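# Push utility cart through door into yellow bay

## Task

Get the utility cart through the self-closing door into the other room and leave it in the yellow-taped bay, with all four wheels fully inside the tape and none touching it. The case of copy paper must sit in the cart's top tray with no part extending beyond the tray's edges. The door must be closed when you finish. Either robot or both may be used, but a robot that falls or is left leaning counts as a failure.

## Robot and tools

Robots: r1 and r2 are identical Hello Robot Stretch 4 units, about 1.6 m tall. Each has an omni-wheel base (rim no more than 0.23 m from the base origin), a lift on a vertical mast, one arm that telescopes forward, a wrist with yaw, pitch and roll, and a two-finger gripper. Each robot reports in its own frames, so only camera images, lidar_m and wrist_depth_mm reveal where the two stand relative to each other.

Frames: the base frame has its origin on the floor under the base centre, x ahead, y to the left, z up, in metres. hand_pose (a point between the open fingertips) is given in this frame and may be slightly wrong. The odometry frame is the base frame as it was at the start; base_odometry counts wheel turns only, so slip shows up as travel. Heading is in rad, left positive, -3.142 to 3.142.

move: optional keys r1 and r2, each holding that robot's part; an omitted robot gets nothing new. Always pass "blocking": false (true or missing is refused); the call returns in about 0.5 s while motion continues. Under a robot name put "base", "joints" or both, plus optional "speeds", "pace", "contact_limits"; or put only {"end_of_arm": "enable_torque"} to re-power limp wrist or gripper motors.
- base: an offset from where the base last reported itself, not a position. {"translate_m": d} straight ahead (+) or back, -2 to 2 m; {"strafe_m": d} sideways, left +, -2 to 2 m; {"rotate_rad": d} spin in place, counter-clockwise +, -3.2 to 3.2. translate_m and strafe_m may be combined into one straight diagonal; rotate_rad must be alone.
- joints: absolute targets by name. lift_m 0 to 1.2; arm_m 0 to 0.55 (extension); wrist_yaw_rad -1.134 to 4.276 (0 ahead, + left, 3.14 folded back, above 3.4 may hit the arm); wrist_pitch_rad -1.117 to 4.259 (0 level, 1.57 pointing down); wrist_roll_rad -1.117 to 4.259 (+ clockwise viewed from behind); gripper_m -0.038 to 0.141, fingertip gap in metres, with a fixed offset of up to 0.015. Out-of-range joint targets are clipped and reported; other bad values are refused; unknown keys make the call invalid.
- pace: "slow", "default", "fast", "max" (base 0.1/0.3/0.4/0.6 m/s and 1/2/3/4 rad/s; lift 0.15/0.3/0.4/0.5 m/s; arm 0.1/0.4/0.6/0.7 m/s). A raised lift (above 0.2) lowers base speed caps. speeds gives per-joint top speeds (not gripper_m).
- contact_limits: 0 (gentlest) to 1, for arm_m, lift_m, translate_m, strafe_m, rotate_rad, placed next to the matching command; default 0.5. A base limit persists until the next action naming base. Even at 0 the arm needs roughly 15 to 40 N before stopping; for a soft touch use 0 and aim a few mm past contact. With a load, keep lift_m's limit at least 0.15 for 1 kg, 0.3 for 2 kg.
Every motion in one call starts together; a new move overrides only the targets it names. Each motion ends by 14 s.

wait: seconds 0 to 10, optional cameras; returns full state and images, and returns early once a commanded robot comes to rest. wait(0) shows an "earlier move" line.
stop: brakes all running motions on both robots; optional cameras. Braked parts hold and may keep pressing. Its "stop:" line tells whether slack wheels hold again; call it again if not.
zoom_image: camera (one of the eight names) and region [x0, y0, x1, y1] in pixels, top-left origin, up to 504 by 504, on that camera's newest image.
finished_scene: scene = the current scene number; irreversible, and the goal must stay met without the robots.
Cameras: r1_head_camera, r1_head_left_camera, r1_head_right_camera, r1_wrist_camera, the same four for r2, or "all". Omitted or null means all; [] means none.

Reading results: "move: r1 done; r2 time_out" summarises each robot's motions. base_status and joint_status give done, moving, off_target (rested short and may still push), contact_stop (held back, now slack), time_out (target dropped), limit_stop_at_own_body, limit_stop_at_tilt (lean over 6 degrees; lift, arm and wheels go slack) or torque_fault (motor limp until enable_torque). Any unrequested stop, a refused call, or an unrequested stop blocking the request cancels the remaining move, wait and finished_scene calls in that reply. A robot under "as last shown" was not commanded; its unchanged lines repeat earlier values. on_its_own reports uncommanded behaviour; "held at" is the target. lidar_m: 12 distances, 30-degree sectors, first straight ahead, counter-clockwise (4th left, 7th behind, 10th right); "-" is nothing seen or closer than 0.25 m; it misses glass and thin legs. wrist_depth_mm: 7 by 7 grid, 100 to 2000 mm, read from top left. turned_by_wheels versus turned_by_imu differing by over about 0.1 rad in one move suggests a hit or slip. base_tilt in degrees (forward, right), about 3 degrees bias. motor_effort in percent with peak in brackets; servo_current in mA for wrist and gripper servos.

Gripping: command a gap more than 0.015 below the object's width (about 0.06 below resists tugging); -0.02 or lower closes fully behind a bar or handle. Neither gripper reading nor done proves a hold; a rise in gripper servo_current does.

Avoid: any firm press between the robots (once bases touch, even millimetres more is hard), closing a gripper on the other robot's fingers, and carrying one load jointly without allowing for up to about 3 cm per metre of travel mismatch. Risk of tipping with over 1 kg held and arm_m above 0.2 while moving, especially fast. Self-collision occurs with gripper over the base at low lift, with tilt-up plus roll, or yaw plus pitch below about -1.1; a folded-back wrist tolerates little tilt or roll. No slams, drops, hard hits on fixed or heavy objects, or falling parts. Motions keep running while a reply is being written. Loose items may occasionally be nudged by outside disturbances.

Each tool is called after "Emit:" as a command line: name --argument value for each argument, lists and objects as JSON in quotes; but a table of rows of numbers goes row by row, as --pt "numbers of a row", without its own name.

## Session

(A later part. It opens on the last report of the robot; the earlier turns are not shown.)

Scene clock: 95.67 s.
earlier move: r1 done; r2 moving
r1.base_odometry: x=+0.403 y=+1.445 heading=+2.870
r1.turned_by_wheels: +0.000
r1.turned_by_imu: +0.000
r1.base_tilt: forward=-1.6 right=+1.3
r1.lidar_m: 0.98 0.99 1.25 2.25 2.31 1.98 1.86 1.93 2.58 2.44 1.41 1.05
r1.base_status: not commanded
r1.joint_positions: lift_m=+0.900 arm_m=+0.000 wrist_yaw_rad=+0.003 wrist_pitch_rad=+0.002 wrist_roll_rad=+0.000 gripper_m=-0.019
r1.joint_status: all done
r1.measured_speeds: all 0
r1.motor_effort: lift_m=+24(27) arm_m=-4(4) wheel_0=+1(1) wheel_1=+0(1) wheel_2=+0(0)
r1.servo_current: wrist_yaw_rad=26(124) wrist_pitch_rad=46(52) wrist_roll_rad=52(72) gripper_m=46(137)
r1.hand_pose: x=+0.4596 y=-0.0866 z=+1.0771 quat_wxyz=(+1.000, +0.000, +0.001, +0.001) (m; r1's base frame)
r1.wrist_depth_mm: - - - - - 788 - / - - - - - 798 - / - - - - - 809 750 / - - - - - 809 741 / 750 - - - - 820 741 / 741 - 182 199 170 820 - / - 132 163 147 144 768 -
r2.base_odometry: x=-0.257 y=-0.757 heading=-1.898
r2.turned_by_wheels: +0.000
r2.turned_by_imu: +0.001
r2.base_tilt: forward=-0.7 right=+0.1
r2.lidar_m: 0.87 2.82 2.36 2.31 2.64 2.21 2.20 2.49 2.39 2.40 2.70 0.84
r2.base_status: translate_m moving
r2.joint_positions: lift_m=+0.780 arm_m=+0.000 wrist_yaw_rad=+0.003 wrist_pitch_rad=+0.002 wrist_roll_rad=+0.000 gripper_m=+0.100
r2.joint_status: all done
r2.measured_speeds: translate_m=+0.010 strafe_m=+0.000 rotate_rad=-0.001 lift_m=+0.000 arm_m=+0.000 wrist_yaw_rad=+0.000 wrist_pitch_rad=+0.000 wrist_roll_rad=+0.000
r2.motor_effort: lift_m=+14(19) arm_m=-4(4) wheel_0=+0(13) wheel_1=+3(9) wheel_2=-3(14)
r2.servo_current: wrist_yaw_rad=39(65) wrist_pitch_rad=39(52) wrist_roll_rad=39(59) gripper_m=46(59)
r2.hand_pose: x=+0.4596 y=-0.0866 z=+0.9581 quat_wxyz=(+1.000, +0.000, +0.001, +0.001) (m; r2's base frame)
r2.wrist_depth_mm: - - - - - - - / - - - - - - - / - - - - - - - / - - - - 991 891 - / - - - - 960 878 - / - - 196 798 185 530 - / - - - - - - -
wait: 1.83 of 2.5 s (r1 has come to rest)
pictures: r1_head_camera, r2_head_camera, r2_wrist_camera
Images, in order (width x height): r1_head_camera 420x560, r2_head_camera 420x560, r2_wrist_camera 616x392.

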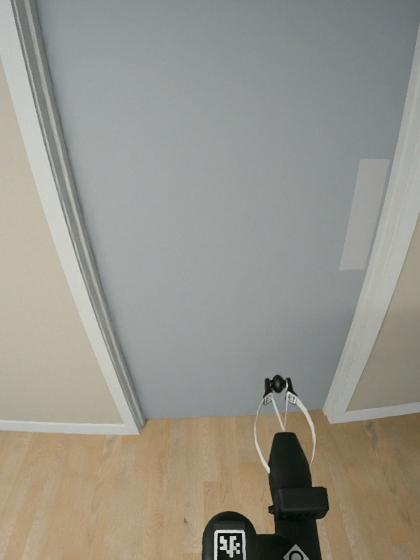

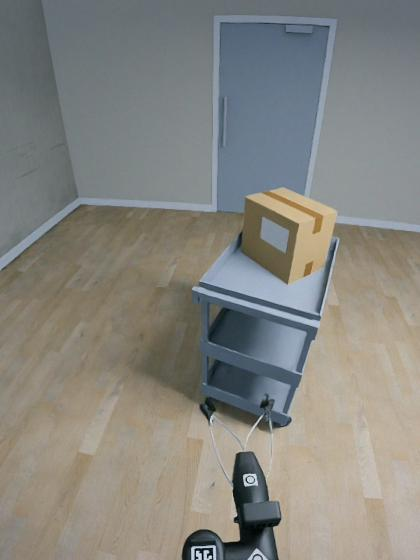

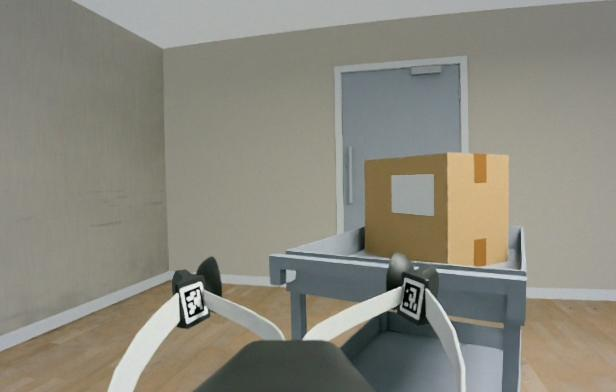

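Emit:
move --blocking false --r2 '{"base":{"rotate_rad":-0.25},"joints":{"lift_m":0.72,"wrist_roll_rad":1.57,"gripper_m":0.12}}' --r1 '{"base":{"strafe_m":-0.12},"joints":{"arm_m":0.45,"lift_m":0.6}}' --cameras '[]'

Emit:
wait --seconds 2.5 --cameras '[]'

Emit:
wait --seconds 1.5 --cameras '["r1_head_camera","r2_head_camera","r2_wrist_camera"]'

Emit:
zoom_image --camera "r2_head_camera" --region '[100, 150, 360, 450]'

Scene clock: 177.60 s.
earlier move: r2 done
move: r1 moving; r2 moving
r1.base_odometry: x=+0.413 y=+1.480 heading=+2.870
r1.turned_by_wheels: +0.000
r1.turned_by_imu: -0.001
r1.base_tilt: forward=-1.6 right=+1.3
r1.lidar_m: 0.97 1.03 1.27 2.30 2.32 1.97 1.85 1.92 2.55 2.41 1.38 1.06
r1.base_status: strafe_m moving
r1.joint_positions: lift_m=+0.863 arm_m=+0.051 wrist_yaw_rad=+0.003 wrist_pitch_rad=+0.002 wrist_roll_rad=+0.000 gripper_m=-0.019
r1.joint_status: lift_m moving; arm_m moving
r1.measured_speeds: translate_m=+0.000 strafe_m=-0.141 rotate_rad=-0.002 lift_m=-0.146 arm_m=+0.195 wrist_yaw_rad=-0.001 wrist_pitch_rad=+0.000 wrist_roll_rad=+0.000
r1.motor_effort: lift_m=+12(23) arm_m=+3(8) wheel_0=+10(10) wheel_1=-9(10) wheel_2=+0(1)
r1.servo_current: wrist_yaw_rad=59(65) wrist_pitch_rad=46(46) wrist_roll_rad=46(59) gripper_m=59(59)
r1.hand_pose: x=+0.5101 y=-0.0866 z=+1.0402 quat_wxyz=(+1.000, +0.000, +0.001, +0.001) (m; r1's base frame)
r1.wrist_depth_mm: - - - - - 741 - / - - - - - 768 - / - - - - - 759 - / - - - - - 768 - / - - - - - 768 - / - - 183 198 170 750 - / - 133 163 147 144 723 -
r2.base_odometry: x=-0.257 y=-0.757 heading=-2.106
r2.turned_by_wheels: -0.208
r2.turned_by_imu: -0.201
r2.base_tilt: forward=-0.6 right=+0.0
r2.lidar_m: 0.85 3.36 2.45 2.33 2.43 2.30 2.20 2.28 2.50 2.37 2.46 0.93
r2.base_status: rotate_rad moving
r2.joint_positions: lift_m=+0.743 arm_m=+0.000 wrist_yaw_rad=+0.003 wrist_pitch_rad=+0.002 wrist_roll_rad=+0.589 gripper_m=+0.114
r2.joint_status: lift_m moving; wrist_roll_rad moving; gripper_m moving
r2.measured_speeds: translate_m=+0.002 strafe_m=-0.001 rotate_rad=-0.441 lift_m=-0.124 arm_m=+0.000 wrist_yaw_rad=-0.001 wrist_pitch_rad=+0.000 wrist_roll_rad=+1.820
r2.motor_effort: lift_m=+12(15) arm_m=-4(4) wheel_0=+1(9) wheel_1=+4(10) wheel_2=+4(10)
r2.servo_current: wrist_yaw_rad=33(46) wrist_pitch_rad=39(39) wrist_roll_rad=65(111) gripper_m=52(104)
r2.hand_pose: x=+0.4595 y=-0.0867 z=+0.9211 quat_wxyz=(+0.957, +0.290, +0.001, +0.001) (m; r2's base frame)
r2.wrist_depth_mm: - - - - - - - / - - - - - - - / - - - - - - - / - - - 976 976 - - / - - - 1008 661 - 1808 / - - 195 732 188 1661 1430 / - - - - - 654 1229
pictures: none
No camera images: "cameras" was empty.

Scene clock: 178.60 s.
earlier move: r1 moving; r2 done
r1.base_odometry: x=+0.435 y=+1.560 heading=+2.870
r1.turned_by_wheels: +0.000
r1.turned_by_imu: -0.001
r1.base_tilt: forward=-1.6 right=+1.3
r1.lidar_m: 0.99 1.02 1.25 2.38 2.46 1.99 1.85 1.90 2.45 2.33 1.39 1.03
r1.base_status: strafe_m moving
r1.joint_positions: lift_m=+0.637 arm_m=+0.373 wrist_yaw_rad=+0.003 wrist_pitch_rad=+0.002 wrist_roll_rad=+0.000 gripper_m=-0.019
r1.joint_status: lift_m moving; arm_m moving
r1.measured_speeds: translate_m=+0.000 strafe_m=+0.000 rotate_rad=+0.000 lift_m=-0.154 arm_m=+0.256 wrist_yaw_rad=+0.000 wrist_pitch_rad=+0.000 wrist_roll_rad=+0.000
r1.motor_effort: lift_m=+13(23) arm_m=+3(8) wheel_0=+0(10) wheel_1=-1(10) wheel_2=+0(2)
r1.servo_current: wrist_yaw_rad=46(65) wrist_pitch_rad=33(52) wrist_roll_rad=59(72) gripper_m=59(59)
r1.hand_pose: x=+0.8321 y=-0.0867 z=+0.8151 quat_wxyz=(+1.000, +0.000, +0.001, +0.001) (m; r1's base frame)
r1.wrist_depth_mm: 413 413 418 424 430 433 436 / 410 415 418 427 427 433 436 / 413 418 421 424 430 433 442 / 410 418 424 427 433 439 442 / 415 418 421 427 436 439 442 / 418 421 424 200 430 442 442 / 418 421 180 430 162 439 442
r2.base_odometry: x=-0.257 y=-0.757 heading=-2.147
r2.turned_by_wheels: -0.041
r2.turned_by_imu: -0.040
r2.base_tilt: forward=-0.7 right=+0.1
r2.lidar_m: 0.83 3.47 2.48 2.32 2.40 2.29 2.19 2.25 2.51 2.38 2.46 3.27
r2.base_status: done
r2.joint_positions: lift_m=+0.720 arm_m=+0.000 wrist_yaw_rad=+0.003 wrist_pitch_rad=+0.002 wrist_roll_rad=+1.568 gripper_m=+0.120
r2.joint_status: all done
r2.measured_speeds: all 0
r2.motor_effort: lift_m=+14(17) arm_m=-4(4) wheel_0=+5(9) wheel_1=+2(10) wheel_2=+6(10)
r2.servo_current: wrist_yaw_rad=46(65) wrist_pitch_rad=39(46) wrist_roll_rad=52(111) gripper_m=52(104)
r2.hand_pose: x=+0.4595 y=-0.0867 z=+0.8981 quat_wxyz=(+0.708, +0.706, +0.001, +0.000) (m; r2's base frame)
r2.wrist_depth_mm: - - - - - 1808 1255 / - - - - - 1756 1229 / - - - - - 1499 1182 / - - - 931 - 676 - / - - - 1008 1182 707 - / - - 198 715 197 723 1336 / - - - - - 1661 1255
wait: 1.00 of 2.5 s (r2 has come to rest)
pictures: none
No camera images: "cameras" was empty.

Scene clock: 179.50 s.
earlier move: r1 done
r1.base_odometry: x=+0.435 y=+1.560 heading=+2.870
r1.turned_by_wheels: +0.000
r1.turned_by_imu: +0.000
r1.base_tilt: forward=-1.6 right=+1.3
r1.lidar_m: 0.99 1.01 1.26 2.38 2.44 1.97 1.86 1.93 2.48 2.32 1.41 1.02
r1.base_status: done
r1.joint_positions: lift_m=+0.600 arm_m=+0.450 wrist_yaw_rad=+0.003 wrist_pitch_rad=+0.002 wrist_roll_rad=+0.000 gripper_m=-0.019
r1.joint_status: all done
r1.measured_speeds: all 0
r1.motor_effort: lift_m=+13(23) arm_m=+5(8) wheel_0=+0(10) wheel_1=-1(10) wheel_2=+0(2)
r1.servo_current: wrist_yaw_rad=52(72) wrist_pitch_rad=46(52) wrist_roll_rad=52(72) gripper_m=52(59)
r1.hand_pose: x=+0.9094 y=-0.0867 z=+0.7781 quat_wxyz=(+1.000, +0.000, +0.001, +0.001) (m; r1's base frame)
r1.wrist_depth_mm: 330 330 336 336 342 345 343 / 329 330 336 338 342 345 347 / 330 334 336 338 343 347 349 / 332 334 336 342 343 345 349 / 330 336 338 343 345 347 349 / 334 336 338 199 345 349 351 / 336 334 183 183 179 349 349
r2.base_odometry: x=-0.257 y=-0.757 heading=-2.147
r2.turned_by_wheels: +0.000
r2.turned_by_imu: +0.000
r2.base_tilt: forward=-0.7 right=+0.1
r2.lidar_m: 0.85 3.50 2.47 2.33 2.38 2.31 2.19 2.26 2.51 2.39 2.47 3.26
r2.base_status: done
r2.joint_positions: lift_m=+0.720 arm_m=+0.000 wrist_yaw_rad=+0.003 wrist_pitch_rad=+0.002 wrist_roll_rad=+1.568 gripper_m=+0.120
r2.joint_status: all done
r2.measured_speeds: all 0
r2.motor_effort: lift_m=+14(17) arm_m=-4(4) wheel_0=+4(9) wheel_1=+2(10) wheel_2=+6(10)
r2.servo_current: wrist_yaw_rad=46(65) wrist_pitch_rad=39(46) wrist_roll_rad=39(111) gripper_m=52(104)
r2.hand_pose: x=+0.4595 y=-0.0867 z=+0.8981 quat_wxyz=(+0.708, +0.706, +0.001, +0.000) (m; r2's base frame)
r2.wrist_depth_mm: - - - - - 1756 1255 / - - - - - 1808 1255 / - - - - - 1464 1160 / - - - 931 - 676 - / - - - 991 1205 707 - / - - 198 723 198 732 1336 / - - - - - 1756 1255
wait: 0.90 of 1.5 s (r1 has come to rest)
pictures: r1_head_camera, r2_head_camera, r2_wrist_camera
Images, in order (width x height): r1_head_camera 420x560, r2_head_camera 420x560, r2_wrist_camera 616x392.

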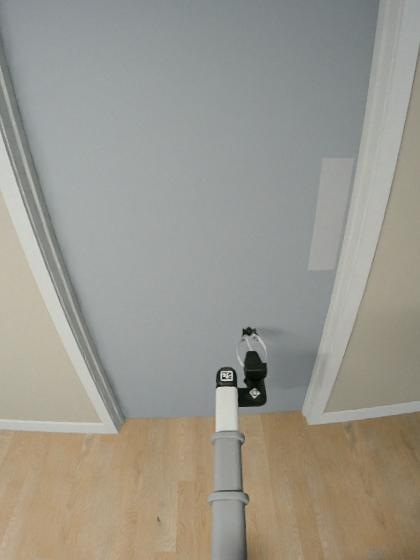

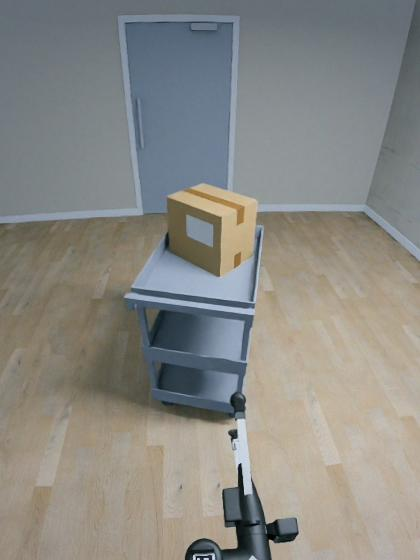

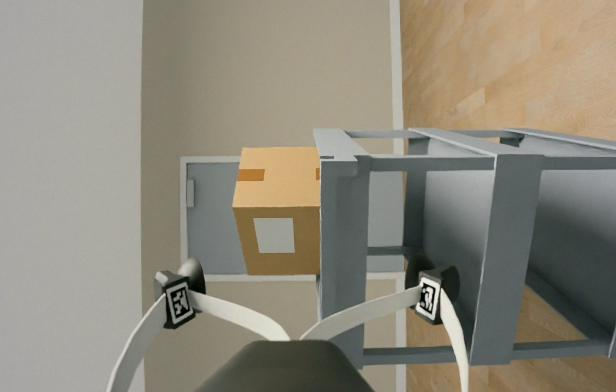

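Scaled by 1.680 from the camera's 420x560 image, which has a finer 1200x1600 frame.

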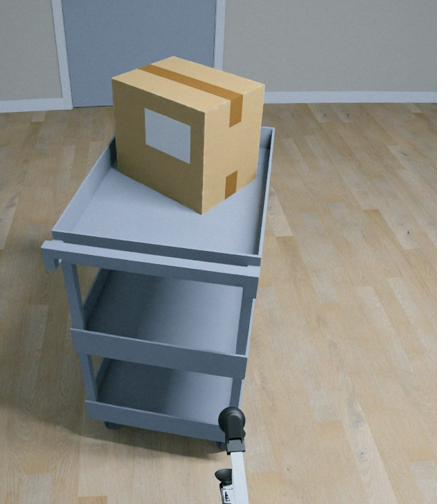

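Emit:
move --blocking false --r2 '{"base":{"strafe_m":0.14,"translate_m":0.14},"joints":{"lift_m":0.67}}' --r1 '{"base":{"translate_m":0.44},"pace":"slow","contact_limits":{"translate_m":0.8}}' --cameras '[]'

Emit:
wait --seconds 2.5 --cameras '["r2_head_camera","r2_wrist_camera","r1_head_camera"]'

Emit:
zoom_image --camera "r2_head_camera" --region '[100, 200, 360, 500]'

Emit:
wait --seconds 1 --cameras '["r1_head_camera","r1_head_left_camera"]'

Scene clock: 192.17 s.
move: r1 moving; r2 moving
r1.base_odometry: x=+0.423 y=+1.564 heading=+2.870
r1.turned_by_wheels: +0.000
r1.turned_by_imu: +0.000
r1.base_tilt: forward=-1.6 right=+1.3
r1.lidar_m: 0.97 1.01 1.24 2.39 2.45 1.97 1.87 1.95 2.48 2.33 1.39 1.03
r1.base_status: translate_m moving
r1.joint_positions: lift_m=+0.600 arm_m=+0.450 wrist_yaw_rad=+0.003 wrist_pitch_rad=+0.002 wrist_roll_rad=+0.000 gripper_m=-0.019
r1.joint_status: not commanded
r1.measured_speeds: translate_m=+0.050 strafe_m=+0.000 rotate_rad=-0.001 lift_m=+0.000 arm_m=+0.000 wrist_yaw_rad=+0.000 wrist_pitch_rad=+0.000 wrist_roll_rad=+0.000
r1.motor_effort: lift_m=+13(13) arm_m=+5(5) wheel_0=+5(7) wheel_1=+5(6) wheel_2=-6(7)
r1.servo_current: wrist_yaw_rad=46(65) wrist_pitch_rad=46(46) wrist_roll_rad=52(72) gripper_m=46(59)
r1.contact_limits: translate_m 0.8
r1.hand_pose: x=+0.9094 y=-0.0867 z=+0.7781 quat_wxyz=(+1.000, +0.000, +0.001, +0.001) (m; r1's base frame)
r1.wrist_depth_mm: 319 322 322 324 329 332 334 / 317 322 325 329 332 334 338 / 320 324 329 327 330 334 338 / 320 325 327 329 332 334 340 / 322 324 325 330 334 334 340 / 320 325 325 198 334 338 340 / 325 325 183 183 170 338 340
r2.base_odometry: x=-0.251 y=-0.789 heading=-2.148
r2.turned_by_wheels: -0.001
r2.turned_by_imu: +0.000
r2.base_tilt: forward=-0.7 right=+0.0
r2.lidar_m: 0.78 3.45 2.47 2.29 2.40 2.36 2.21 2.28 2.55 2.42 2.50 3.32
r2.base_status: translate_m moving; strafe_m moving
r2.joint_positions: lift_m=+0.685 arm_m=+0.000 wrist_yaw_rad=+0.002 wrist_pitch_rad=+0.002 wrist_roll_rad=+1.568 gripper_m=+0.120
r2.joint_status: lift_m moving
r2.measured_speeds: translate_m=+0.088 strafe_m=+0.090 rotate_rad=+0.000 lift_m=-0.099 arm_m=+0.000 wrist_yaw_rad=+0.000 wrist_pitch_rad=+0.000 wrist_roll_rad=+0.000
r2.motor_effort: lift_m=+12(15) arm_m=-4(4) wheel_0=-8(8) wheel_1=+10(12) wheel_2=-11(11)
r2.servo_current: wrist_yaw_rad=52(52) wrist_pitch_rad=46(46) wrist_roll_rad=33(59) gripper_m=59(59)
r2.hand_pose: x=+0.4595 y=-0.0867 z=+0.8628 quat_wxyz=(+0.708, +0.706, +0.001, +0.000) (m; r2's base frame)
r2.wrist_depth_mm: - - - - - 1708 1205 / - - - - - 1708 1182 / - - - - - 917 - / - - - 891 - 668 - / - - - 960 - 691 - / - - 199 699 213 715 1281 / - - - - - 1661 1138
pictures: none
No camera images: "cameras" was empty.

Scene clock: 193.70 s.
earlier move: r1 moving; r2 done
r1.base_odometry: x=+0.287 y=+1.601 heading=+2.868
r1.turned_by_wheels: -0.003
r1.turned_by_imu: +0.028
r1.base_tilt: forward=-1.7 right=+1.2
r1.lidar_m: 0.87 0.89 1.10 2.37 2.47 2.08 2.00 2.11 2.45 2.32 1.14 0.90
r1.base_status: translate_m moving
r1.joint_positions: lift_m=+0.600 arm_m=+0.449 wrist_yaw_rad=-0.014 wrist_pitch_rad=+0.002 wrist_roll_rad=+0.000 gripper_m=-0.020
r1.joint_status: not commanded
r1.measured_speeds: translate_m=+0.101 strafe_m=-0.003 rotate_rad=-0.032 lift_m=+0.000 arm_m=+0.000 wrist_yaw_rad=-0.024 wrist_pitch_rad=+0.000 wrist_roll_rad=+0.000
r1.motor_effort: lift_m=+13(13) arm_m=+12(13) wheel_0=+9(12) wheel_1=-7(12) wheel_2=-20(26)
r1.servo_current: wrist_yaw_rad=91(91) wrist_pitch_rad=39(52) wrist_roll_rad=59(72) gripper_m=39(59)
r1.contact_limits: translate_m 0.8
r1.hand_pose: x=+0.9073 y=-0.0915 z=+0.7781 quat_wxyz=(+1.000, +0.000, +0.001, -0.007) (m; r1's base frame)
r1.wrist_depth_mm: 206 213 219 224 232 238 245 / 207 213 219 227 233 240 246 / 208 213 220 225 232 240 247 / 208 214 220 226 233 241 247 / 210 214 221 227 234 241 248 / 209 215 220 199 184 243 249 / 211 214 177 155 234 142 250
r2.base_odometry: x=-0.216 y=-0.951 heading=-2.148
r2.turned_by_wheels: +0.000
r2.turned_by_imu: +0.001
r2.base_tilt: forward=-0.7 right=+0.1
r2.lidar_m: 0.73 3.30 2.32 2.18 2.28 2.48 2.30 2.41 2.67 2.52 2.62 0.75
r2.base_status: done
r2.joint_positions: lift_m=+0.670 arm_m=+0.000 wrist_yaw_rad=+0.002 wrist_pitch_rad=+0.002 wrist_roll_rad=+1.568 gripper_m=+0.120
r2.joint_status: all done
r2.measured_speeds: all 0
r2.motor_effort: lift_m=+14(16) arm_m=-4(4) wheel_0=-2(11) wheel_1=+2(12) wheel_2=-5(13)
r2.servo_current: wrist_yaw_rad=39(59) wrist_pitch_rad=39(46) wrist_roll_rad=52(59) gripper_m=46(59)
r2.hand_pose: x=+0.4595 y=-0.0867 z=+0.8481 quat_wxyz=(+0.708, +0.706, +0.001, +0.000) (m; r2's base frame)
r2.wrist_depth_mm: - - - - - 1708 1118 / - - - 535 - 530 530 / - - 798 549 - 549 549 / - - 917 569 - 564 574 / - - - 591 - 597 1118 / - - 198 609 200 621 1182 / - - - - - 1708 1160
wait: 1.53 of 2.5 s (r2 has come to rest)
pictures: r1_head_camera, r2_head_camera, r2_wrist_camera
Images, in order (width x height): r1_head_camera 420x560, r2_head_camera 420x560, r2_wrist_camera 616x392.

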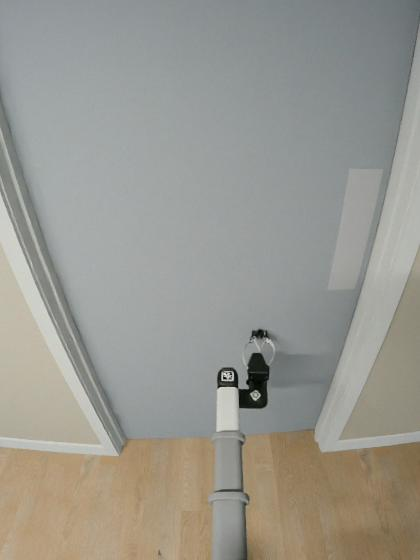

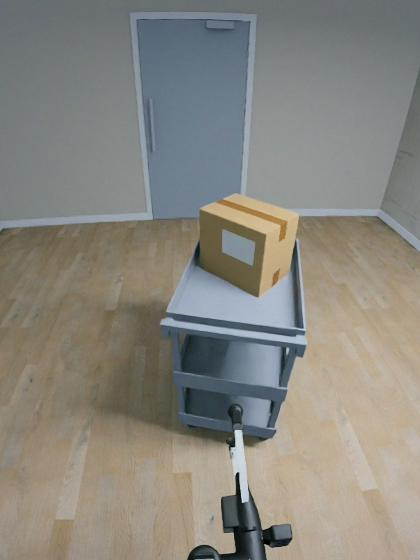

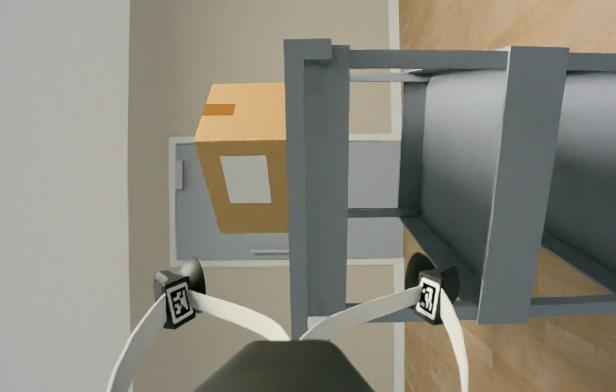

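Scaled by 1.680 from the camera's 420x560 image, which has a finer 1200x1600 frame.

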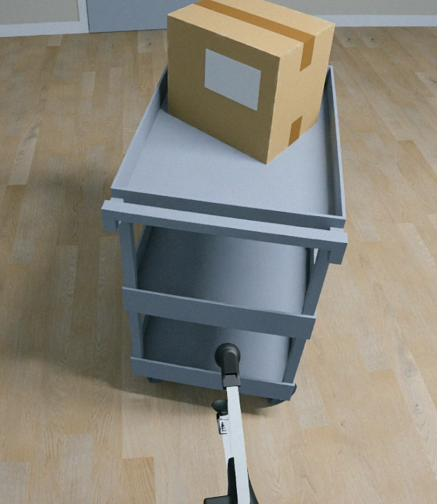

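Scene clock: 194.70 s.
earlier move: r1 moving
r1.base_odometry: x=+0.192 y=+1.628 heading=+2.869
r1.turned_by_wheels: +0.002
r1.turned_by_imu: -0.003
r1.base_tilt: forward=-1.6 right=+1.3
r1.lidar_m: 0.83 0.85 0.96 2.38 2.46 2.19 2.11 2.17 2.45 2.31 1.00 0.81
r1.base_status: translate_m moving
r1.joint_positions: lift_m=+0.600 arm_m=+0.449 wrist_yaw_rad=-0.014 wrist_pitch_rad=+0.002 wrist_roll_rad=+0.000 gripper_m=-0.020
r1.joint_status: not commanded
r1.measured_speeds: translate_m=+0.101 strafe_m=+0.000 rotate_rad=+0.001 lift_m=+0.000 arm_m=+0.000 wrist_yaw_rad=+0.000 wrist_pitch_rad=+0.000 wrist_roll_rad=+0.000
r1.motor_effort: lift_m=+13(13) arm_m=+11(13) wheel_0=+7(12) wheel_1=+8(12) wheel_2=-22(28)
r1.servo_current: wrist_yaw_rad=72(98) wrist_pitch_rad=39(52) wrist_roll_rad=33(72) gripper_m=46(59)
r1.contact_limits: translate_m 0.8
r1.hand_pose: x=+0.9074 y=-0.0915 z=+0.7781 quat_wxyz=(+1.000, +0.000, +0.001, -0.007) (m; r1's base frame)
r1.wrist_depth_mm: 193 204 216 231 246 265 279 / 194 206 217 230 246 265 282 / 194 204 218 232 247 265 285 / 195 206 218 231 249 265 285 / 196 205 219 232 248 267 285 / 195 206 212 198 246 268 286 / 196 201 217 181 242 276 285
r2.base_odometry: x=-0.216 y=-0.951 heading=-2.148
r2.turned_by_wheels: +0.000
r2.turned_by_imu: +0.000
r2.base_tilt: forward=-0.6 right=+0.1
r2.lidar_m: 0.74 3.30 2.36 2.19 2.25 2.47 2.32 2.42 2.66 2.52 2.61 0.74
r2.base_status: done
r2.joint_positions: lift_m=+0.670 arm_m=+0.000 wrist_yaw_rad=+0.002 wrist_pitch_rad=+0.002 wrist_roll_rad=+1.568 gripper_m=+0.120
r2.joint_status: all done
r2.measured_speeds: all 0
r2.motor_effort: lift_m=+14(16) arm_m=-4(4) wheel_0=-2(11) wheel_1=+2(12) wheel_2=-5(13)
r2.servo_current: wrist_yaw_rad=46(59) wrist_pitch_rad=39(46) wrist_roll_rad=52(59) gripper_m=52(59)
r2.hand_pose: x=+0.4595 y=-0.0867 z=+0.8481 quat_wxyz=(+0.708, +0.706, +0.001, +0.000) (m; r2's base frame)
r2.wrist_depth_mm: - - - - - 1661 1098 / - - - 535 - 525 525 / - - 809 559 - 544 544 / - - 917 574 - 569 574 / - - - 597 - 591 1118 / - - 198 609 200 621 1182 / - - - - - 1708 1182
wait: 1.00 s; no rest
pictures: r1_head_camera, r1_head_left_camera
Images, in order (width x height): r1_head_camera 420x560, r1_head_left_camera 420x672.

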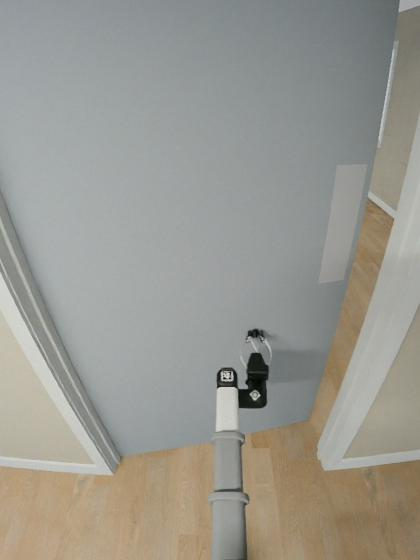

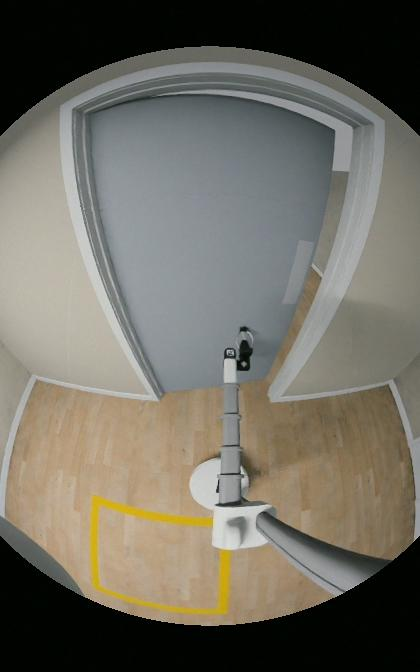

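Emit:
move --blocking false --r2 '{"base":{"translate_m":0.30},"joints":{"lift_m":0.642}}' --cameras '[]'

Emit:
wait --seconds 2.2 --cameras '["r2_head_camera","r2_wrist_camera","r1_head_camera","r1_head_left_camera"]'

Emit:
zoom_image --camera "r2_head_camera" --region '[100, 200, 360, 500]'

Scene clock: 213.83 s.
earlier move: r1 done
move: r2 moving
r1.base_odometry: x=+0.012 y=+1.679 heading=+2.868
r1.turned_by_wheels: -0.001
r1.turned_by_imu: -0.003
r1.base_tilt: forward=-1.6 right=+1.3
r1.lidar_m: 0.74 0.73 0.71 1.79 2.45 2.40 2.26 2.37 2.44 2.21 0.71 0.68
r1.base_status: done
r1.joint_positions: lift_m=+0.600 arm_m=+0.449 wrist_yaw_rad=-0.014 wrist_pitch_rad=+0.002 wrist_roll_rad=+0.000 gripper_m=-0.020
r1.joint_status: not commanded
r1.measured_speeds: all 0
r1.motor_effort: lift_m=+13(13) arm_m=+11(11) wheel_0=+1(1) wheel_1=+2(2) wheel_2=-20(21)
r1.servo_current: wrist_yaw_rad=72(85) wrist_pitch_rad=46(46) wrist_roll_rad=72(72) gripper_m=46(52)
r1.contact_limits: translate_m 0.8
r1.hand_pose: x=+0.9074 y=-0.0915 z=+0.7781 quat_wxyz=(+1.000, +0.000, +0.001, -0.007) (m; r1's base frame)
r1.wrist_depth_mm: 168 185 208 234 271 320 - / 166 185 208 236 271 322 - / 167 186 208 236 272 322 - / 167 186 208 236 273 324 - / 170 186 208 238 274 325 - / 171 187 199 199 270 327 - / 170 181 179 182 179 347 1618
r2.base_odometry: x=-0.233 y=-0.977 heading=-2.148
r2.turned_by_wheels: +0.000
r2.turned_by_imu: +0.001
r2.base_tilt: forward=-0.7 right=+0.1
r2.lidar_m: 0.70 3.26 2.33 2.18 2.27 2.51 2.35 2.44 2.67 2.53 2.61 0.72
r2.base_status: translate_m moving
r2.joint_positions: lift_m=+0.644 arm_m=+0.000 wrist_yaw_rad=+0.002 wrist_pitch_rad=+0.002 wrist_roll_rad=+1.568 gripper_m=+0.120
r2.joint_status: lift_m moving
r2.measured_speeds: translate_m=+0.122 strafe_m=+0.001 rotate_rad=-0.002 lift_m=-0.037 arm_m=+0.000 wrist_yaw_rad=+0.000 wrist_pitch_rad=+0.000 wrist_roll_rad=+0.000
r2.motor_effort: lift_m=+14(17) arm_m=-4(4) wheel_0=+5(10) wheel_1=+8(8) wheel_2=-14(14)
r2.servo_current: wrist_yaw_rad=52(59) wrist_pitch_rad=46(46) wrist_roll_rad=46(52) gripper_m=59(59)
r2.hand_pose: x=+0.4595 y=-0.0867 z=+0.8218 quat_wxyz=(+0.708, +0.706, +0.001, +0.000) (m; r2's base frame)
r2.wrist_depth_mm: - - - - - 1576 1060 / - - - 492 - 500 500 / - - 750 517 - 521 525 / - - 878 535 - 544 - / - - - 564 - 569 - / - - 198 580 200 585 1160 / - - - - - 1661 1138
pictures: none
No camera images: "cameras" was empty.

Scene clock: 215.80 s.
earlier move: r2 done
r1.base_odometry: x=+0.012 y=+1.679 heading=+2.868
r1.turned_by_wheels: +0.000
r1.turned_by_imu: +0.000
r1.base_tilt: forward=-1.6 right=+1.3
r1.lidar_m: 0.76 0.71 0.72 1.79 2.48 2.40 2.28 2.40 2.42 2.22 0.72 0.68
r1.base_status: done
r1.joint_positions: lift_m=+0.600 arm_m=+0.449 wrist_yaw_rad=-0.014 wrist_pitch_rad=+0.002 wrist_roll_rad=+0.000 gripper_m=-0.020
r1.joint_status: not commanded
r1.measured_speeds: all 0
r1.motor_effort: lift_m=+13(13) arm_m=+11(11) wheel_0=+1(1) wheel_1=+2(2) wheel_2=-21(21)
r1.servo_current: wrist_yaw_rad=78(98) wrist_pitch_rad=39(52) wrist_roll_rad=52(72) gripper_m=39(52)
r1.contact_limits: translate_m 0.8
r1.hand_pose: x=+0.9074 y=-0.0915 z=+0.7781 quat_wxyz=(+1.000, +0.000, +0.001, -0.007) (m; r1's base frame)
r1.wrist_depth_mm: 168 185 206 235 270 319 - / 167 185 207 236 271 322 - / 167 185 208 236 271 324 - / 167 186 208 237 272 325 - / 170 186 209 236 273 325 - / 169 187 199 198 267 327 - / 170 181 179 182 179 349 1661
r2.base_odometry: x=-0.380 y=-1.202 heading=-2.148
r2.turned_by_wheels: +0.000
r2.turned_by_imu: +0.000
r2.base_tilt: forward=-0.6 right=+0.1
r2.lidar_m: 0.48 3.26 2.33 2.23 2.27 2.79 2.63 2.74 2.65 2.49 2.61 0.46
r2.base_status: done
r2.joint_positions: lift_m=+0.642 arm_m=+0.000 wrist_yaw_rad=+0.002 wrist_pitch_rad=+0.002 wrist_roll_rad=+1.568 gripper_m=+0.120
r2.joint_status: all done
r2.measured_speeds: all 0
r2.motor_effort: lift_m=+14(17) arm_m=-4(4) wheel_0=+2(10) wheel_1=+3(8) wheel_2=-4(14)
r2.servo_current: wrist_yaw_rad=46(59) wrist_pitch_rad=39(52) wrist_roll_rad=46(59) gripper_m=52(59)
r2.hand_pose: x=+0.4595 y=-0.0867 z=+0.8201 quat_wxyz=(+0.708, +0.706, +0.001, +0.000) (m; r2's base frame)
r2.wrist_depth_mm: - - 237 242 - - - / - 539 195 252 - 831 - / - 512 203 262 - - - / - - 229 272 - - - / - - 224 283 - - - / - - 224 293 195 521 - / - - - - - 1618 445
wait: 1.97 of 2.2 s (r2 has come to rest)
pictures: r1_head_camera, r1_head_left_camera, r2_head_camera, r2_wrist_camera
Images, in order (width x height): r1_head_camera 420x560, r1_head_left_camera 420x672, r2_head_camera 420x560, r2_wrist_camera 616x392.

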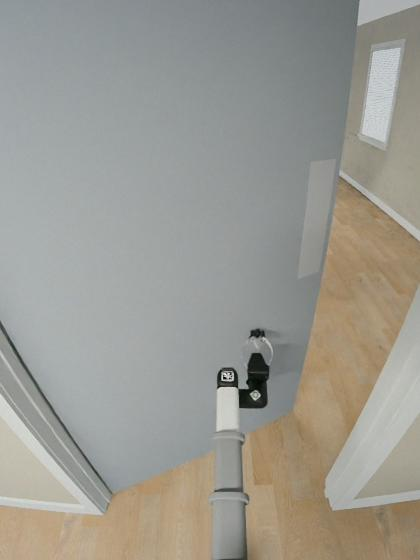

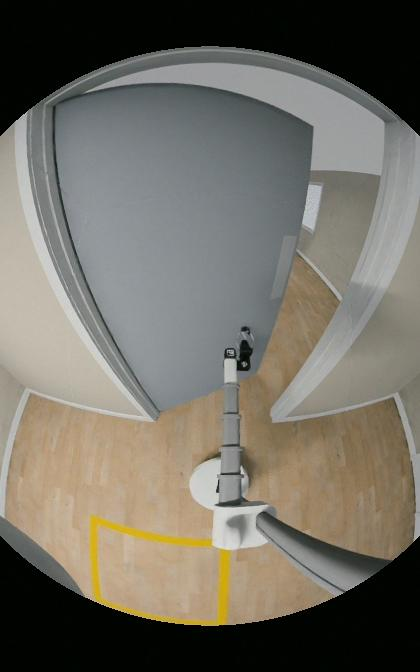

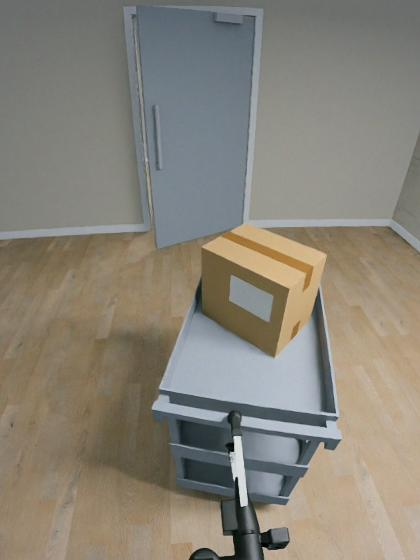

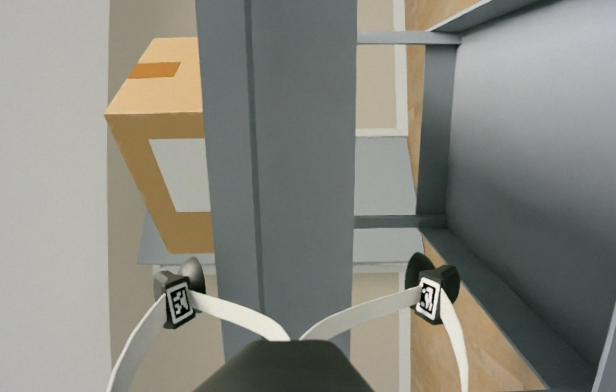

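Scaled by 1.680 from the camera's 420x560 image, which has a finer 1200x1600 frame.

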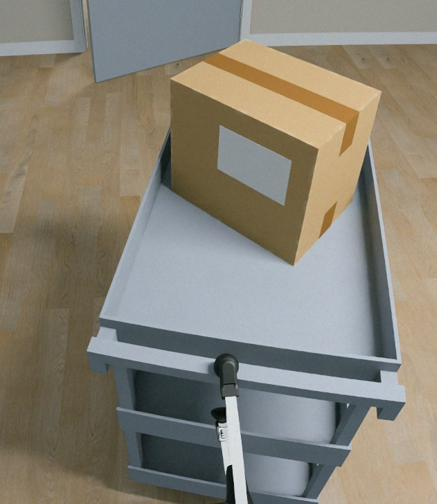

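Emit:
move --blocking false --r2 '{"base":{"translate_m":0.06},"pace":"slow","contact_limits":{"translate_m":0.2}}' --cameras '[]'

Emit:
wait --seconds 1.5 --cameras '["r2_head_camera","r2_wrist_camera"]'

Emit:
zoom_image --camera "r2_head_camera" --region '[140, 350, 360, 560]'

Scene clock: 225.33 s.
move: r2 moving
r1: as last shown
r1.lidar_m: 0.76 0.72 0.73 1.80 2.46 2.38 2.31 2.39 2.44 2.24 0.72 0.70
r1.motor_effort: lift_m=+13(13) arm_m=+11(11) wheel_0=+0(1) wheel_1=+2(2) wheel_2=-20(21)
r1.servo_current: wrist_yaw_rad=91(98) wrist_pitch_rad=39(46) wrist_roll_rad=46(59) gripper_m=39(46)
r1.contact_limits: translate_m 0.8
r1.wrist_depth_mm: 168 185 207 235 271 322 - / 167 185 208 236 272 322 - / 167 186 208 236 273 322 - / 167 186 208 236 273 325 - / 170 186 210 236 274 325 - / 170 186 199 200 268 329 - / 170 181 179 182 180 347 1618
r2.base_odometry: x=-0.387 y=-1.212 heading=-2.148
r2.turned_by_wheels: +0.000
r2.turned_by_imu: +0.001
r2.base_tilt: forward=-0.7 right=+0.1
r2.lidar_m: 0.46 3.28 2.35 2.23 2.28 2.81 2.63 2.74 2.63 2.52 2.60 0.43
r2.base_status: translate_m moving
r2.joint_positions: lift_m=+0.642 arm_m=+0.000 wrist_yaw_rad=+0.002 wrist_pitch_rad=+0.002 wrist_roll_rad=+1.568 gripper_m=+0.120
r2.joint_status: not commanded
r2.measured_speeds: translate_m=+0.048 strafe_m=+0.000 rotate_rad=-0.001 lift_m=+0.000 arm_m=+0.000 wrist_yaw_rad=+0.000 wrist_pitch_rad=+0.000 wrist_roll_rad=+0.000
r2.motor_effort: lift_m=+14(14) arm_m=-4(4) wheel_0=+9(9) wheel_1=+7(8) wheel_2=-10(11)
r2.servo_current: wrist_yaw_rad=39(59) wrist_pitch_rad=39(46) wrist_roll_rad=46(59) gripper_m=52(59)
r2.contact_limits: translate_m 0.2
r2.hand_pose: x=+0.4595 y=-0.0867 z=+0.8201 quat_wxyz=(+0.708, +0.706, +0.001, +0.000) (m; r2's base frame)
r2.wrist_depth_mm: - - 186 233 - 732 - / - 525 187 241 - 809 - / - 504 195 253 - - - / - - 201 262 - - - / - - 224 272 - - - / - - 213 283 196 512 - / - - - - - 1661 442
pictures: none
No camera images: "cameras" was empty.

Scene clock: 226.67 s.
earlier move: r2 done
r1.base_odometry: x=+0.012 y=+1.679 heading=+2.868
r1.turned_by_wheels: +0.000
r1.turned_by_imu: +0.000
r1.base_tilt: forward=-1.6 right=+1.3
r1.lidar_m: 0.73 0.73 0.70 1.81 2.46 2.41 2.28 2.40 2.45 2.22 0.72 0.67
r1.base_status: not commanded
r1.joint_positions: lift_m=+0.600 arm_m=+0.449 wrist_yaw_rad=-0.014 wrist_pitch_rad=+0.002 wrist_roll_rad=+0.000 gripper_m=-0.020
r1.joint_status: not commanded
r1.measured_speeds: all 0
r1.motor_effort: lift_m=+13(13) arm_m=+11(11) wheel_0=+1(1) wheel_1=+2(2) wheel_2=-20(21)
r1.servo_current: wrist_yaw_rad=85(104) wrist_pitch_rad=46(46) wrist_roll_rad=46(65) gripper_m=46(46)
r1.contact_limits: translate_m 0.8
r1.hand_pose: x=+0.9074 y=-0.0915 z=+0.7781 quat_wxyz=(+1.000, +0.000, +0.001, -0.007) (m; r1's base frame)
r1.wrist_depth_mm: 168 185 207 235 272 319 - / 166 184 208 237 271 324 - / 167 186 208 236 273 324 - / 167 186 208 235 273 324 - / 170 186 209 236 273 325 - / 170 186 199 199 267 325 - / 170 180 179 182 179 349 1618
r2.base_odometry: x=-0.413 y=-1.252 heading=-2.148
r2.turned_by_wheels: +0.000
r2.turned_by_imu: +0.000
r2.base_tilt: forward=-0.7 right=+0.1
r2.lidar_m: 0.41 3.23 2.34 2.22 2.26 2.86 2.71 2.78 2.63 2.51 2.59 0.40
r2.base_status: done
r2.joint_positions: lift_m=+0.642 arm_m=+0.000 wrist_yaw_rad=+0.000 wrist_pitch_rad=+0.000 wrist_roll_rad=+1.568 gripper_m=+0.120
r2.joint_status: not commanded
r2.measured_speeds: all 0
r2.motor_effort: lift_m=+14(14) arm_m=-4(4) wheel_0=+4(9) wheel_1=+5(8) wheel_2=-8(11)
r2.servo_current: wrist_yaw_rad=52(59) wrist_pitch_rad=39(52) wrist_roll_rad=52(65) gripper_m=46(59)
r2.contact_limits: translate_m 0.2
r2.hand_pose: x=+0.4593 y=-0.0874 z=+0.8204 quat_wxyz=(+0.708, +0.706, +0.000, +0.000) (m; r2's base frame)
r2.wrist_depth_mm: - - 142 196 - 715 - / - 488 147 203 - 768 - / - 462 152 211 - 788 - / - - 159 219 - 788 - / - - 165 227 229 - - / - - 169 236 196 530 - / - - - - - 1756 433
wait: 1.33 of 1.5 s (r2 has come to rest)
pictures: r2_head_camera, r2_wrist_camera
Images, in order (width x height): r2_head_camera 420x560, r2_wrist_camera 616x392.

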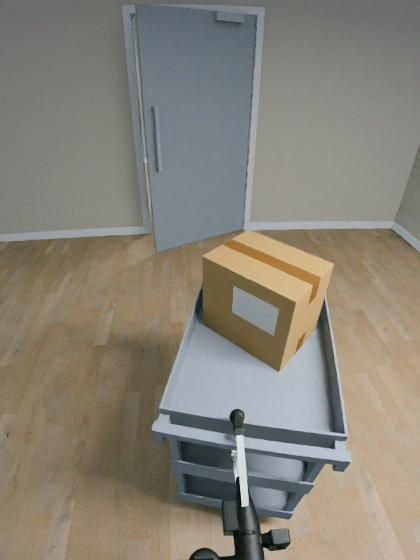

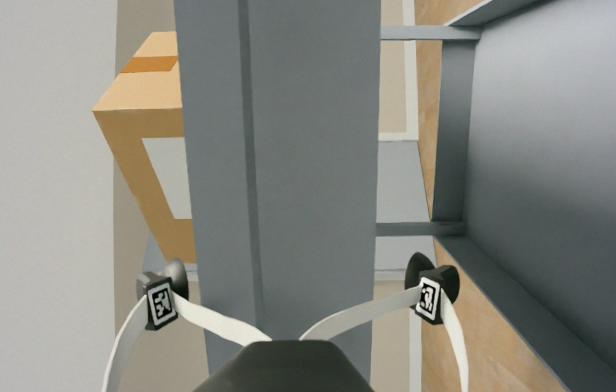

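Scaled by 2.291 from the camera's 420x560 image, which has a finer 1200x1600 frame.

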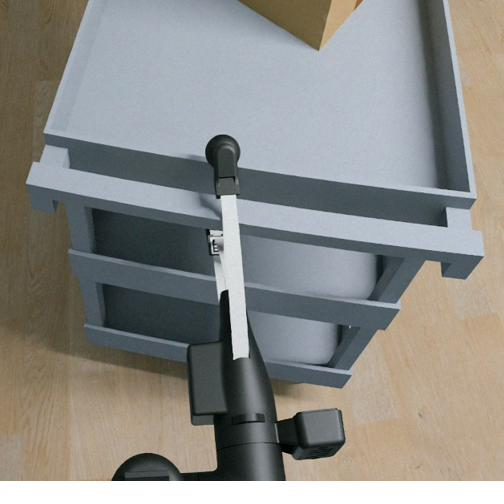

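Emit:
move --blocking false --r2 '{"base":{"translate_m":-0.015},"joints":{"gripper_m":0.03},"pace":"slow"}' --cameras '[]'

Emit:
wait --seconds 1.6 --cameras '["r2_head_camera","r2_wrist_camera"]'

Emit:
zoom_image --camera "r2_head_camera" --region '[140, 350, 360, 560]'

Scene clock: 234.70 s.
move: r2 moving
r1: as last shown
r1.turned_by_imu: -0.001
r1.lidar_m: 0.74 0.73 0.71 1.75 2.47 2.39 2.29 2.37 2.44 2.22 0.73 0.67
r1.motor_effort: lift_m=+13(13) arm_m=+11(11) wheel_0=+0(1) wheel_1=+2(2) wheel_2=-20(21)
r1.servo_current: wrist_yaw_rad=98(104) wrist_pitch_rad=46(46) wrist_roll_rad=52(65) gripper_m=46(46)
r1.contact_limits: translate_m 0.8
r1.wrist_depth_mm: 168 185 206 234 271 319 - / 166 185 208 236 271 324 - / 167 186 208 236 273 324 - / 167 186 208 237 273 324 - / 170 186 209 237 273 324 - / 170 186 199 200 268 327 - / 170 181 179 182 180 347 1661
r2.base_odometry: x=-0.407 y=-1.243 heading=-2.148
r2.turned_by_wheels: +0.000
r2.turned_by_imu: +0.001
r2.base_tilt: forward=-0.7 right=+0.1
r2.lidar_m: 0.41 3.21 2.37 2.23 2.27 2.84 2.69 2.77 2.67 2.51 2.60 0.41
r2.base_status: translate_m moving
r2.joint_positions: lift_m=+0.642 arm_m=+0.000 wrist_yaw_rad=+0.000 wrist_pitch_rad=+0.000 wrist_roll_rad=+1.568 gripper_m=+0.113
r2.joint_status: gripper_m moving
r2.measured_speeds: translate_m=-0.030 strafe_m=+0.000 rotate_rad=+0.001 lift_m=+0.000 arm_m=+0.000 wrist_yaw_rad=+0.000 wrist_pitch_rad=+0.000 wrist_roll_rad=+0.000
r2.motor_effort: lift_m=+14(14) arm_m=-4(4) wheel_0=-8(8) wheel_1=-5(6) wheel_2=+4(9)
r2.servo_current: wrist_yaw_rad=52(52) wrist_pitch_rad=39(46) wrist_roll_rad=46(52) gripper_m=52(91)
r2.hand_pose: x=+0.4593 y=-0.0874 z=+0.8205 quat_wxyz=(+0.708, +0.706, +0.000, +0.000) (m; r2's base frame)
r2.wrist_depth_mm: - - 152 205 - 707 - / - 492 156 212 - 768 - / - 480 161 220 - 809 - / - - 170 228 - - - / - - 177 237 238 - - / - - 180 246 190 535 - / - - - - - 1756 430
pictures: none
No camera images: "cameras" was empty.

Scene clock: 236.30 s.
earlier move: r2 moving
r1.base_odometry: x=+0.012 y=+1.679 heading=+2.868
r1.turned_by_wheels: +0.000
r1.turned_by_imu: +0.000
r1.base_tilt: forward=-1.6 right=+1.3
r1.lidar_m: 0.77 0.73 0.73 1.81 2.47 2.37 2.28 2.38 2.42 2.23 0.71 0.69
r1.base_status: not commanded
r1.joint_positions: lift_m=+0.600 arm_m=+0.449 wrist_yaw_rad=-0.014 wrist_pitch_rad=+0.002 wrist_roll_rad=+0.000 gripper_m=-0.020
r1.joint_status: not commanded
r1.measured_speeds: all 0
r1.motor_effort: lift_m=+13(13) arm_m=+11(11) wheel_0=+0(1) wheel_1=+2(2) wheel_2=-20(21)
r1.servo_current: wrist_yaw_rad=91(104) wrist_pitch_rad=39(52) wrist_roll_rad=52(65) gripper_m=46(52)
r1.contact_limits: translate_m 0.8
r1.hand_pose: x=+0.9074 y=-0.0915 z=+0.7781 quat_wxyz=(+1.000, +0.000, +0.001, -0.007) (m; r1's base frame)
r1.wrist_depth_mm: 168 185 206 234 271 319 - / 167 185 208 235 272 322 - / 167 187 208 236 273 324 - / 167 186 208 236 273 325 - / 170 186 209 236 274 324 - / 170 187 200 200 270 329 - / 170 181 179 182 179 347 1576
r2.base_odometry: x=-0.404 y=-1.240 heading=-2.148
r2.turned_by_wheels: +0.000
r2.turned_by_imu: +0.000
r2.base_tilt: forward=-0.7 right=+0.1
r2.lidar_m: 0.41 3.24 2.33 2.24 2.28 2.83 2.67 2.78 2.65 2.52 2.57 0.42
r2.base_status: done
r2.joint_positions: lift_m=+0.642 arm_m=+0.000 wrist_yaw_rad=+0.000 wrist_pitch_rad=-0.002 wrist_roll_rad=+1.568 gripper_m=+0.070
r2.joint_status: gripper_m moving
r2.measured_speeds: all 0
r2.motor_effort: lift_m=+14(14) arm_m=-3(4) wheel_0=-3(8) wheel_1=-5(6) wheel_2=+6(9)
r2.servo_current: wrist_yaw_rad=52(59) wrist_pitch_rad=46(52) wrist_roll_rad=46(59) gripper_m=98(111)
r2.hand_pose: x=+0.4593 y=-0.0874 z=+0.8210 quat_wxyz=(+0.708, +0.706, -0.001, +0.001) (m; r2's base frame)
r2.wrist_depth_mm: - - 155 208 - 732 - / - 496 162 216 - 778 - / - 484 167 224 - 798 - / - - 173 233 - 820 - / - - 597 241 240 - - / - - 185 249 187 1576 500 / - - - - - 1921 449
wait: 1.60 s; no rest
pictures: r2_head_camera, r2_wrist_camera
Images, in order (width x height): r2_head_camera 420x560, r2_wrist_camera 616x392.

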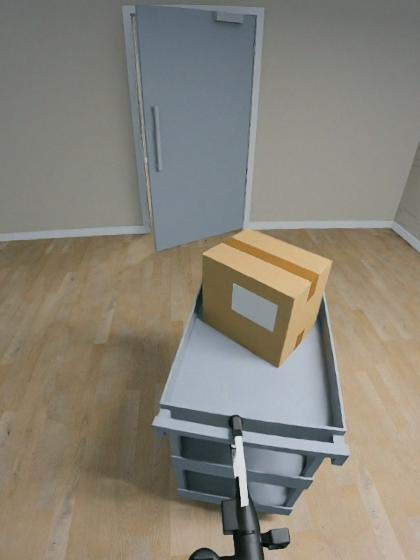

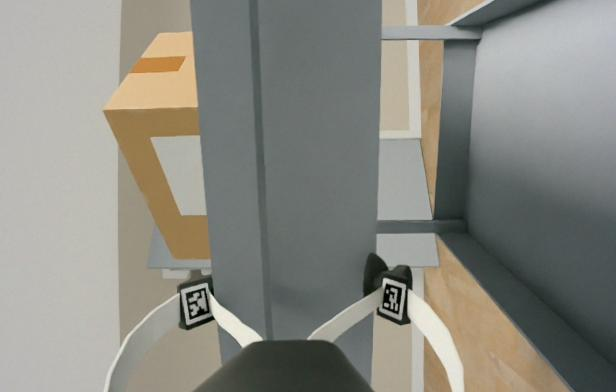

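Scaled by 2.291 from the camera's 420x560 image, which has a finer 1200x1600 frame.

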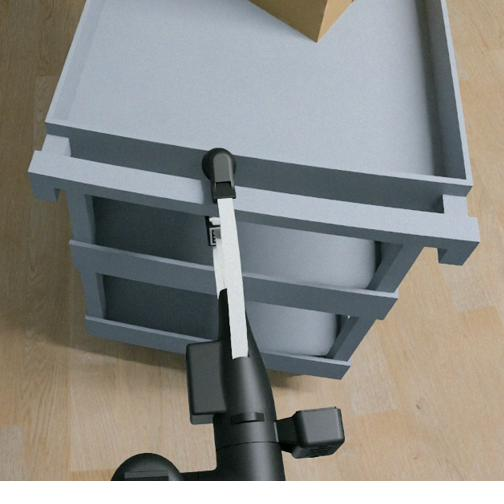

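Emit:
wait --seconds 1 --cameras '["r2_head_camera","r2_wrist_camera"]'

Emit:
zoom_image --camera "r2_head_camera" --region '[140, 350, 360, 560]'

Scene clock: 239.57 s.
earlier move: r2 done
r1.base_odometry: x=+0.012 y=+1.679 heading=+2.868
r1.turned_by_wheels: +0.000
r1.turned_by_imu: +0.000
r1.base_tilt: forward=-1.6 right=+1.2
r1.lidar_m: 0.76 0.74 0.72 1.80 2.49 2.38 2.28 2.38 2.43 2.22 0.74 0.67
r1.base_status: not commanded
r1.joint_positions: lift_m=+0.600 arm_m=+0.449 wrist_yaw_rad=-0.014 wrist_pitch_rad=+0.002 wrist_roll_rad=+0.000 gripper_m=-0.020
r1.joint_status: not commanded
r1.measured_speeds: all 0
r1.motor_effort: lift_m=+13(13) arm_m=+11(11) wheel_0=+1(1) wheel_1=+2(3) wheel_2=-21(21)
r1.servo_current: wrist_yaw_rad=91(104) wrist_pitch_rad=46(52) wrist_roll_rad=33(65) gripper_m=33(52)
r1.contact_limits: translate_m 0.8
r1.hand_pose: x=+0.9074 y=-0.0915 z=+0.7781 quat_wxyz=(+1.000, +0.000, +0.001, -0.007) (m; r1's base frame)
r1.wrist_depth_mm: 168 185 206 235 271 320 - / 167 186 207 234 272 322 - / 167 186 207 236 273 325 - / 167 186 208 237 273 324 - / 170 186 208 236 273 325 - / 170 187 200 200 268 327 - / 170 181 180 182 180 347 1618
r2.base_odometry: x=-0.404 y=-1.240 heading=-2.148
r2.turned_by_wheels: +0.000
r2.turned_by_imu: +0.000
r2.base_tilt: forward=-0.7 right=+0.1
r2.lidar_m: 0.44 3.20 2.35 2.22 2.27 2.82 2.68 2.77 2.63 2.51 2.58 0.42
r2.base_status: done
r2.joint_positions: lift_m=+0.642 arm_m=+0.000 wrist_yaw_rad=+0.000 wrist_pitch_rad=-0.009 wrist_roll_rad=+1.568 gripper_m=+0.031
r2.joint_status: all done
r2.measured_speeds: all 0
r2.motor_effort: lift_m=+14(14) arm_m=-3(4) wheel_0=-2(8) wheel_1=-4(6) wheel_2=+4(9)
r2.servo_current: wrist_yaw_rad=39(59) wrist_pitch_rad=59(59) wrist_roll_rad=39(59) gripper_m=78(208)
r2.hand_pose: x=+0.4593 y=-0.0874 z=+0.8230 quat_wxyz=(+0.708, +0.706, -0.003, +0.003) (m; r2's base frame)
r2.wrist_depth_mm: - - 153 206 205 723 - / - 521 159 213 213 778 - / - 504 166 220 222 809 - / - - 173 230 230 831 - / - - 609 236 239 - - / - - 185 213 188 1863 488 / - - - - - 1863 1229
wait: 0.00 of 1 s (r2 has come to rest)
pictures: r2_head_camera, r2_wrist_camera
Images, in order (width x height): r2_head_camera 420x560, r2_wrist_camera 616x392.

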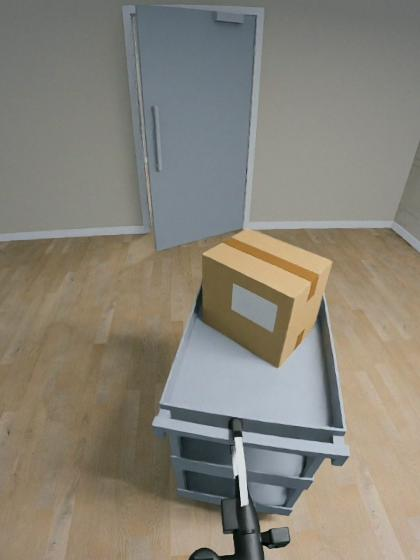

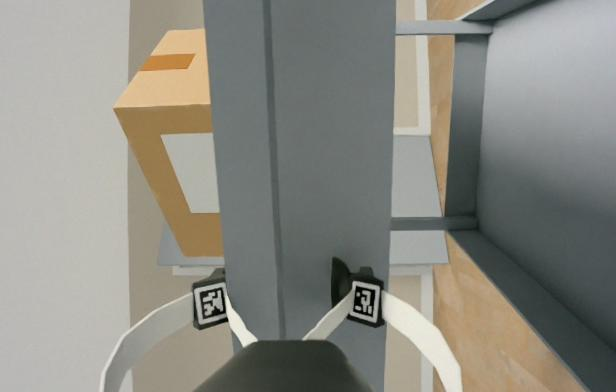

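Scaled by 2.291 from the camera's 420x560 image, which has a finer 1200x1600 frame.

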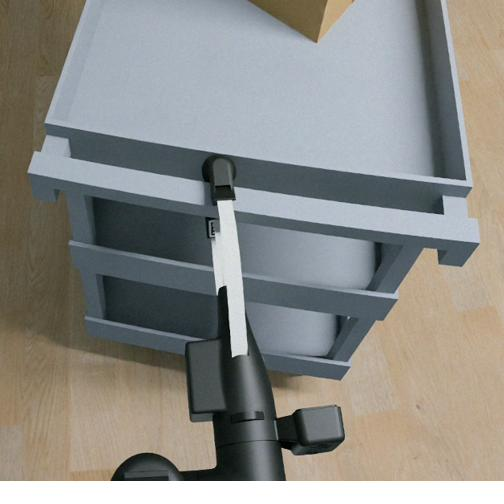

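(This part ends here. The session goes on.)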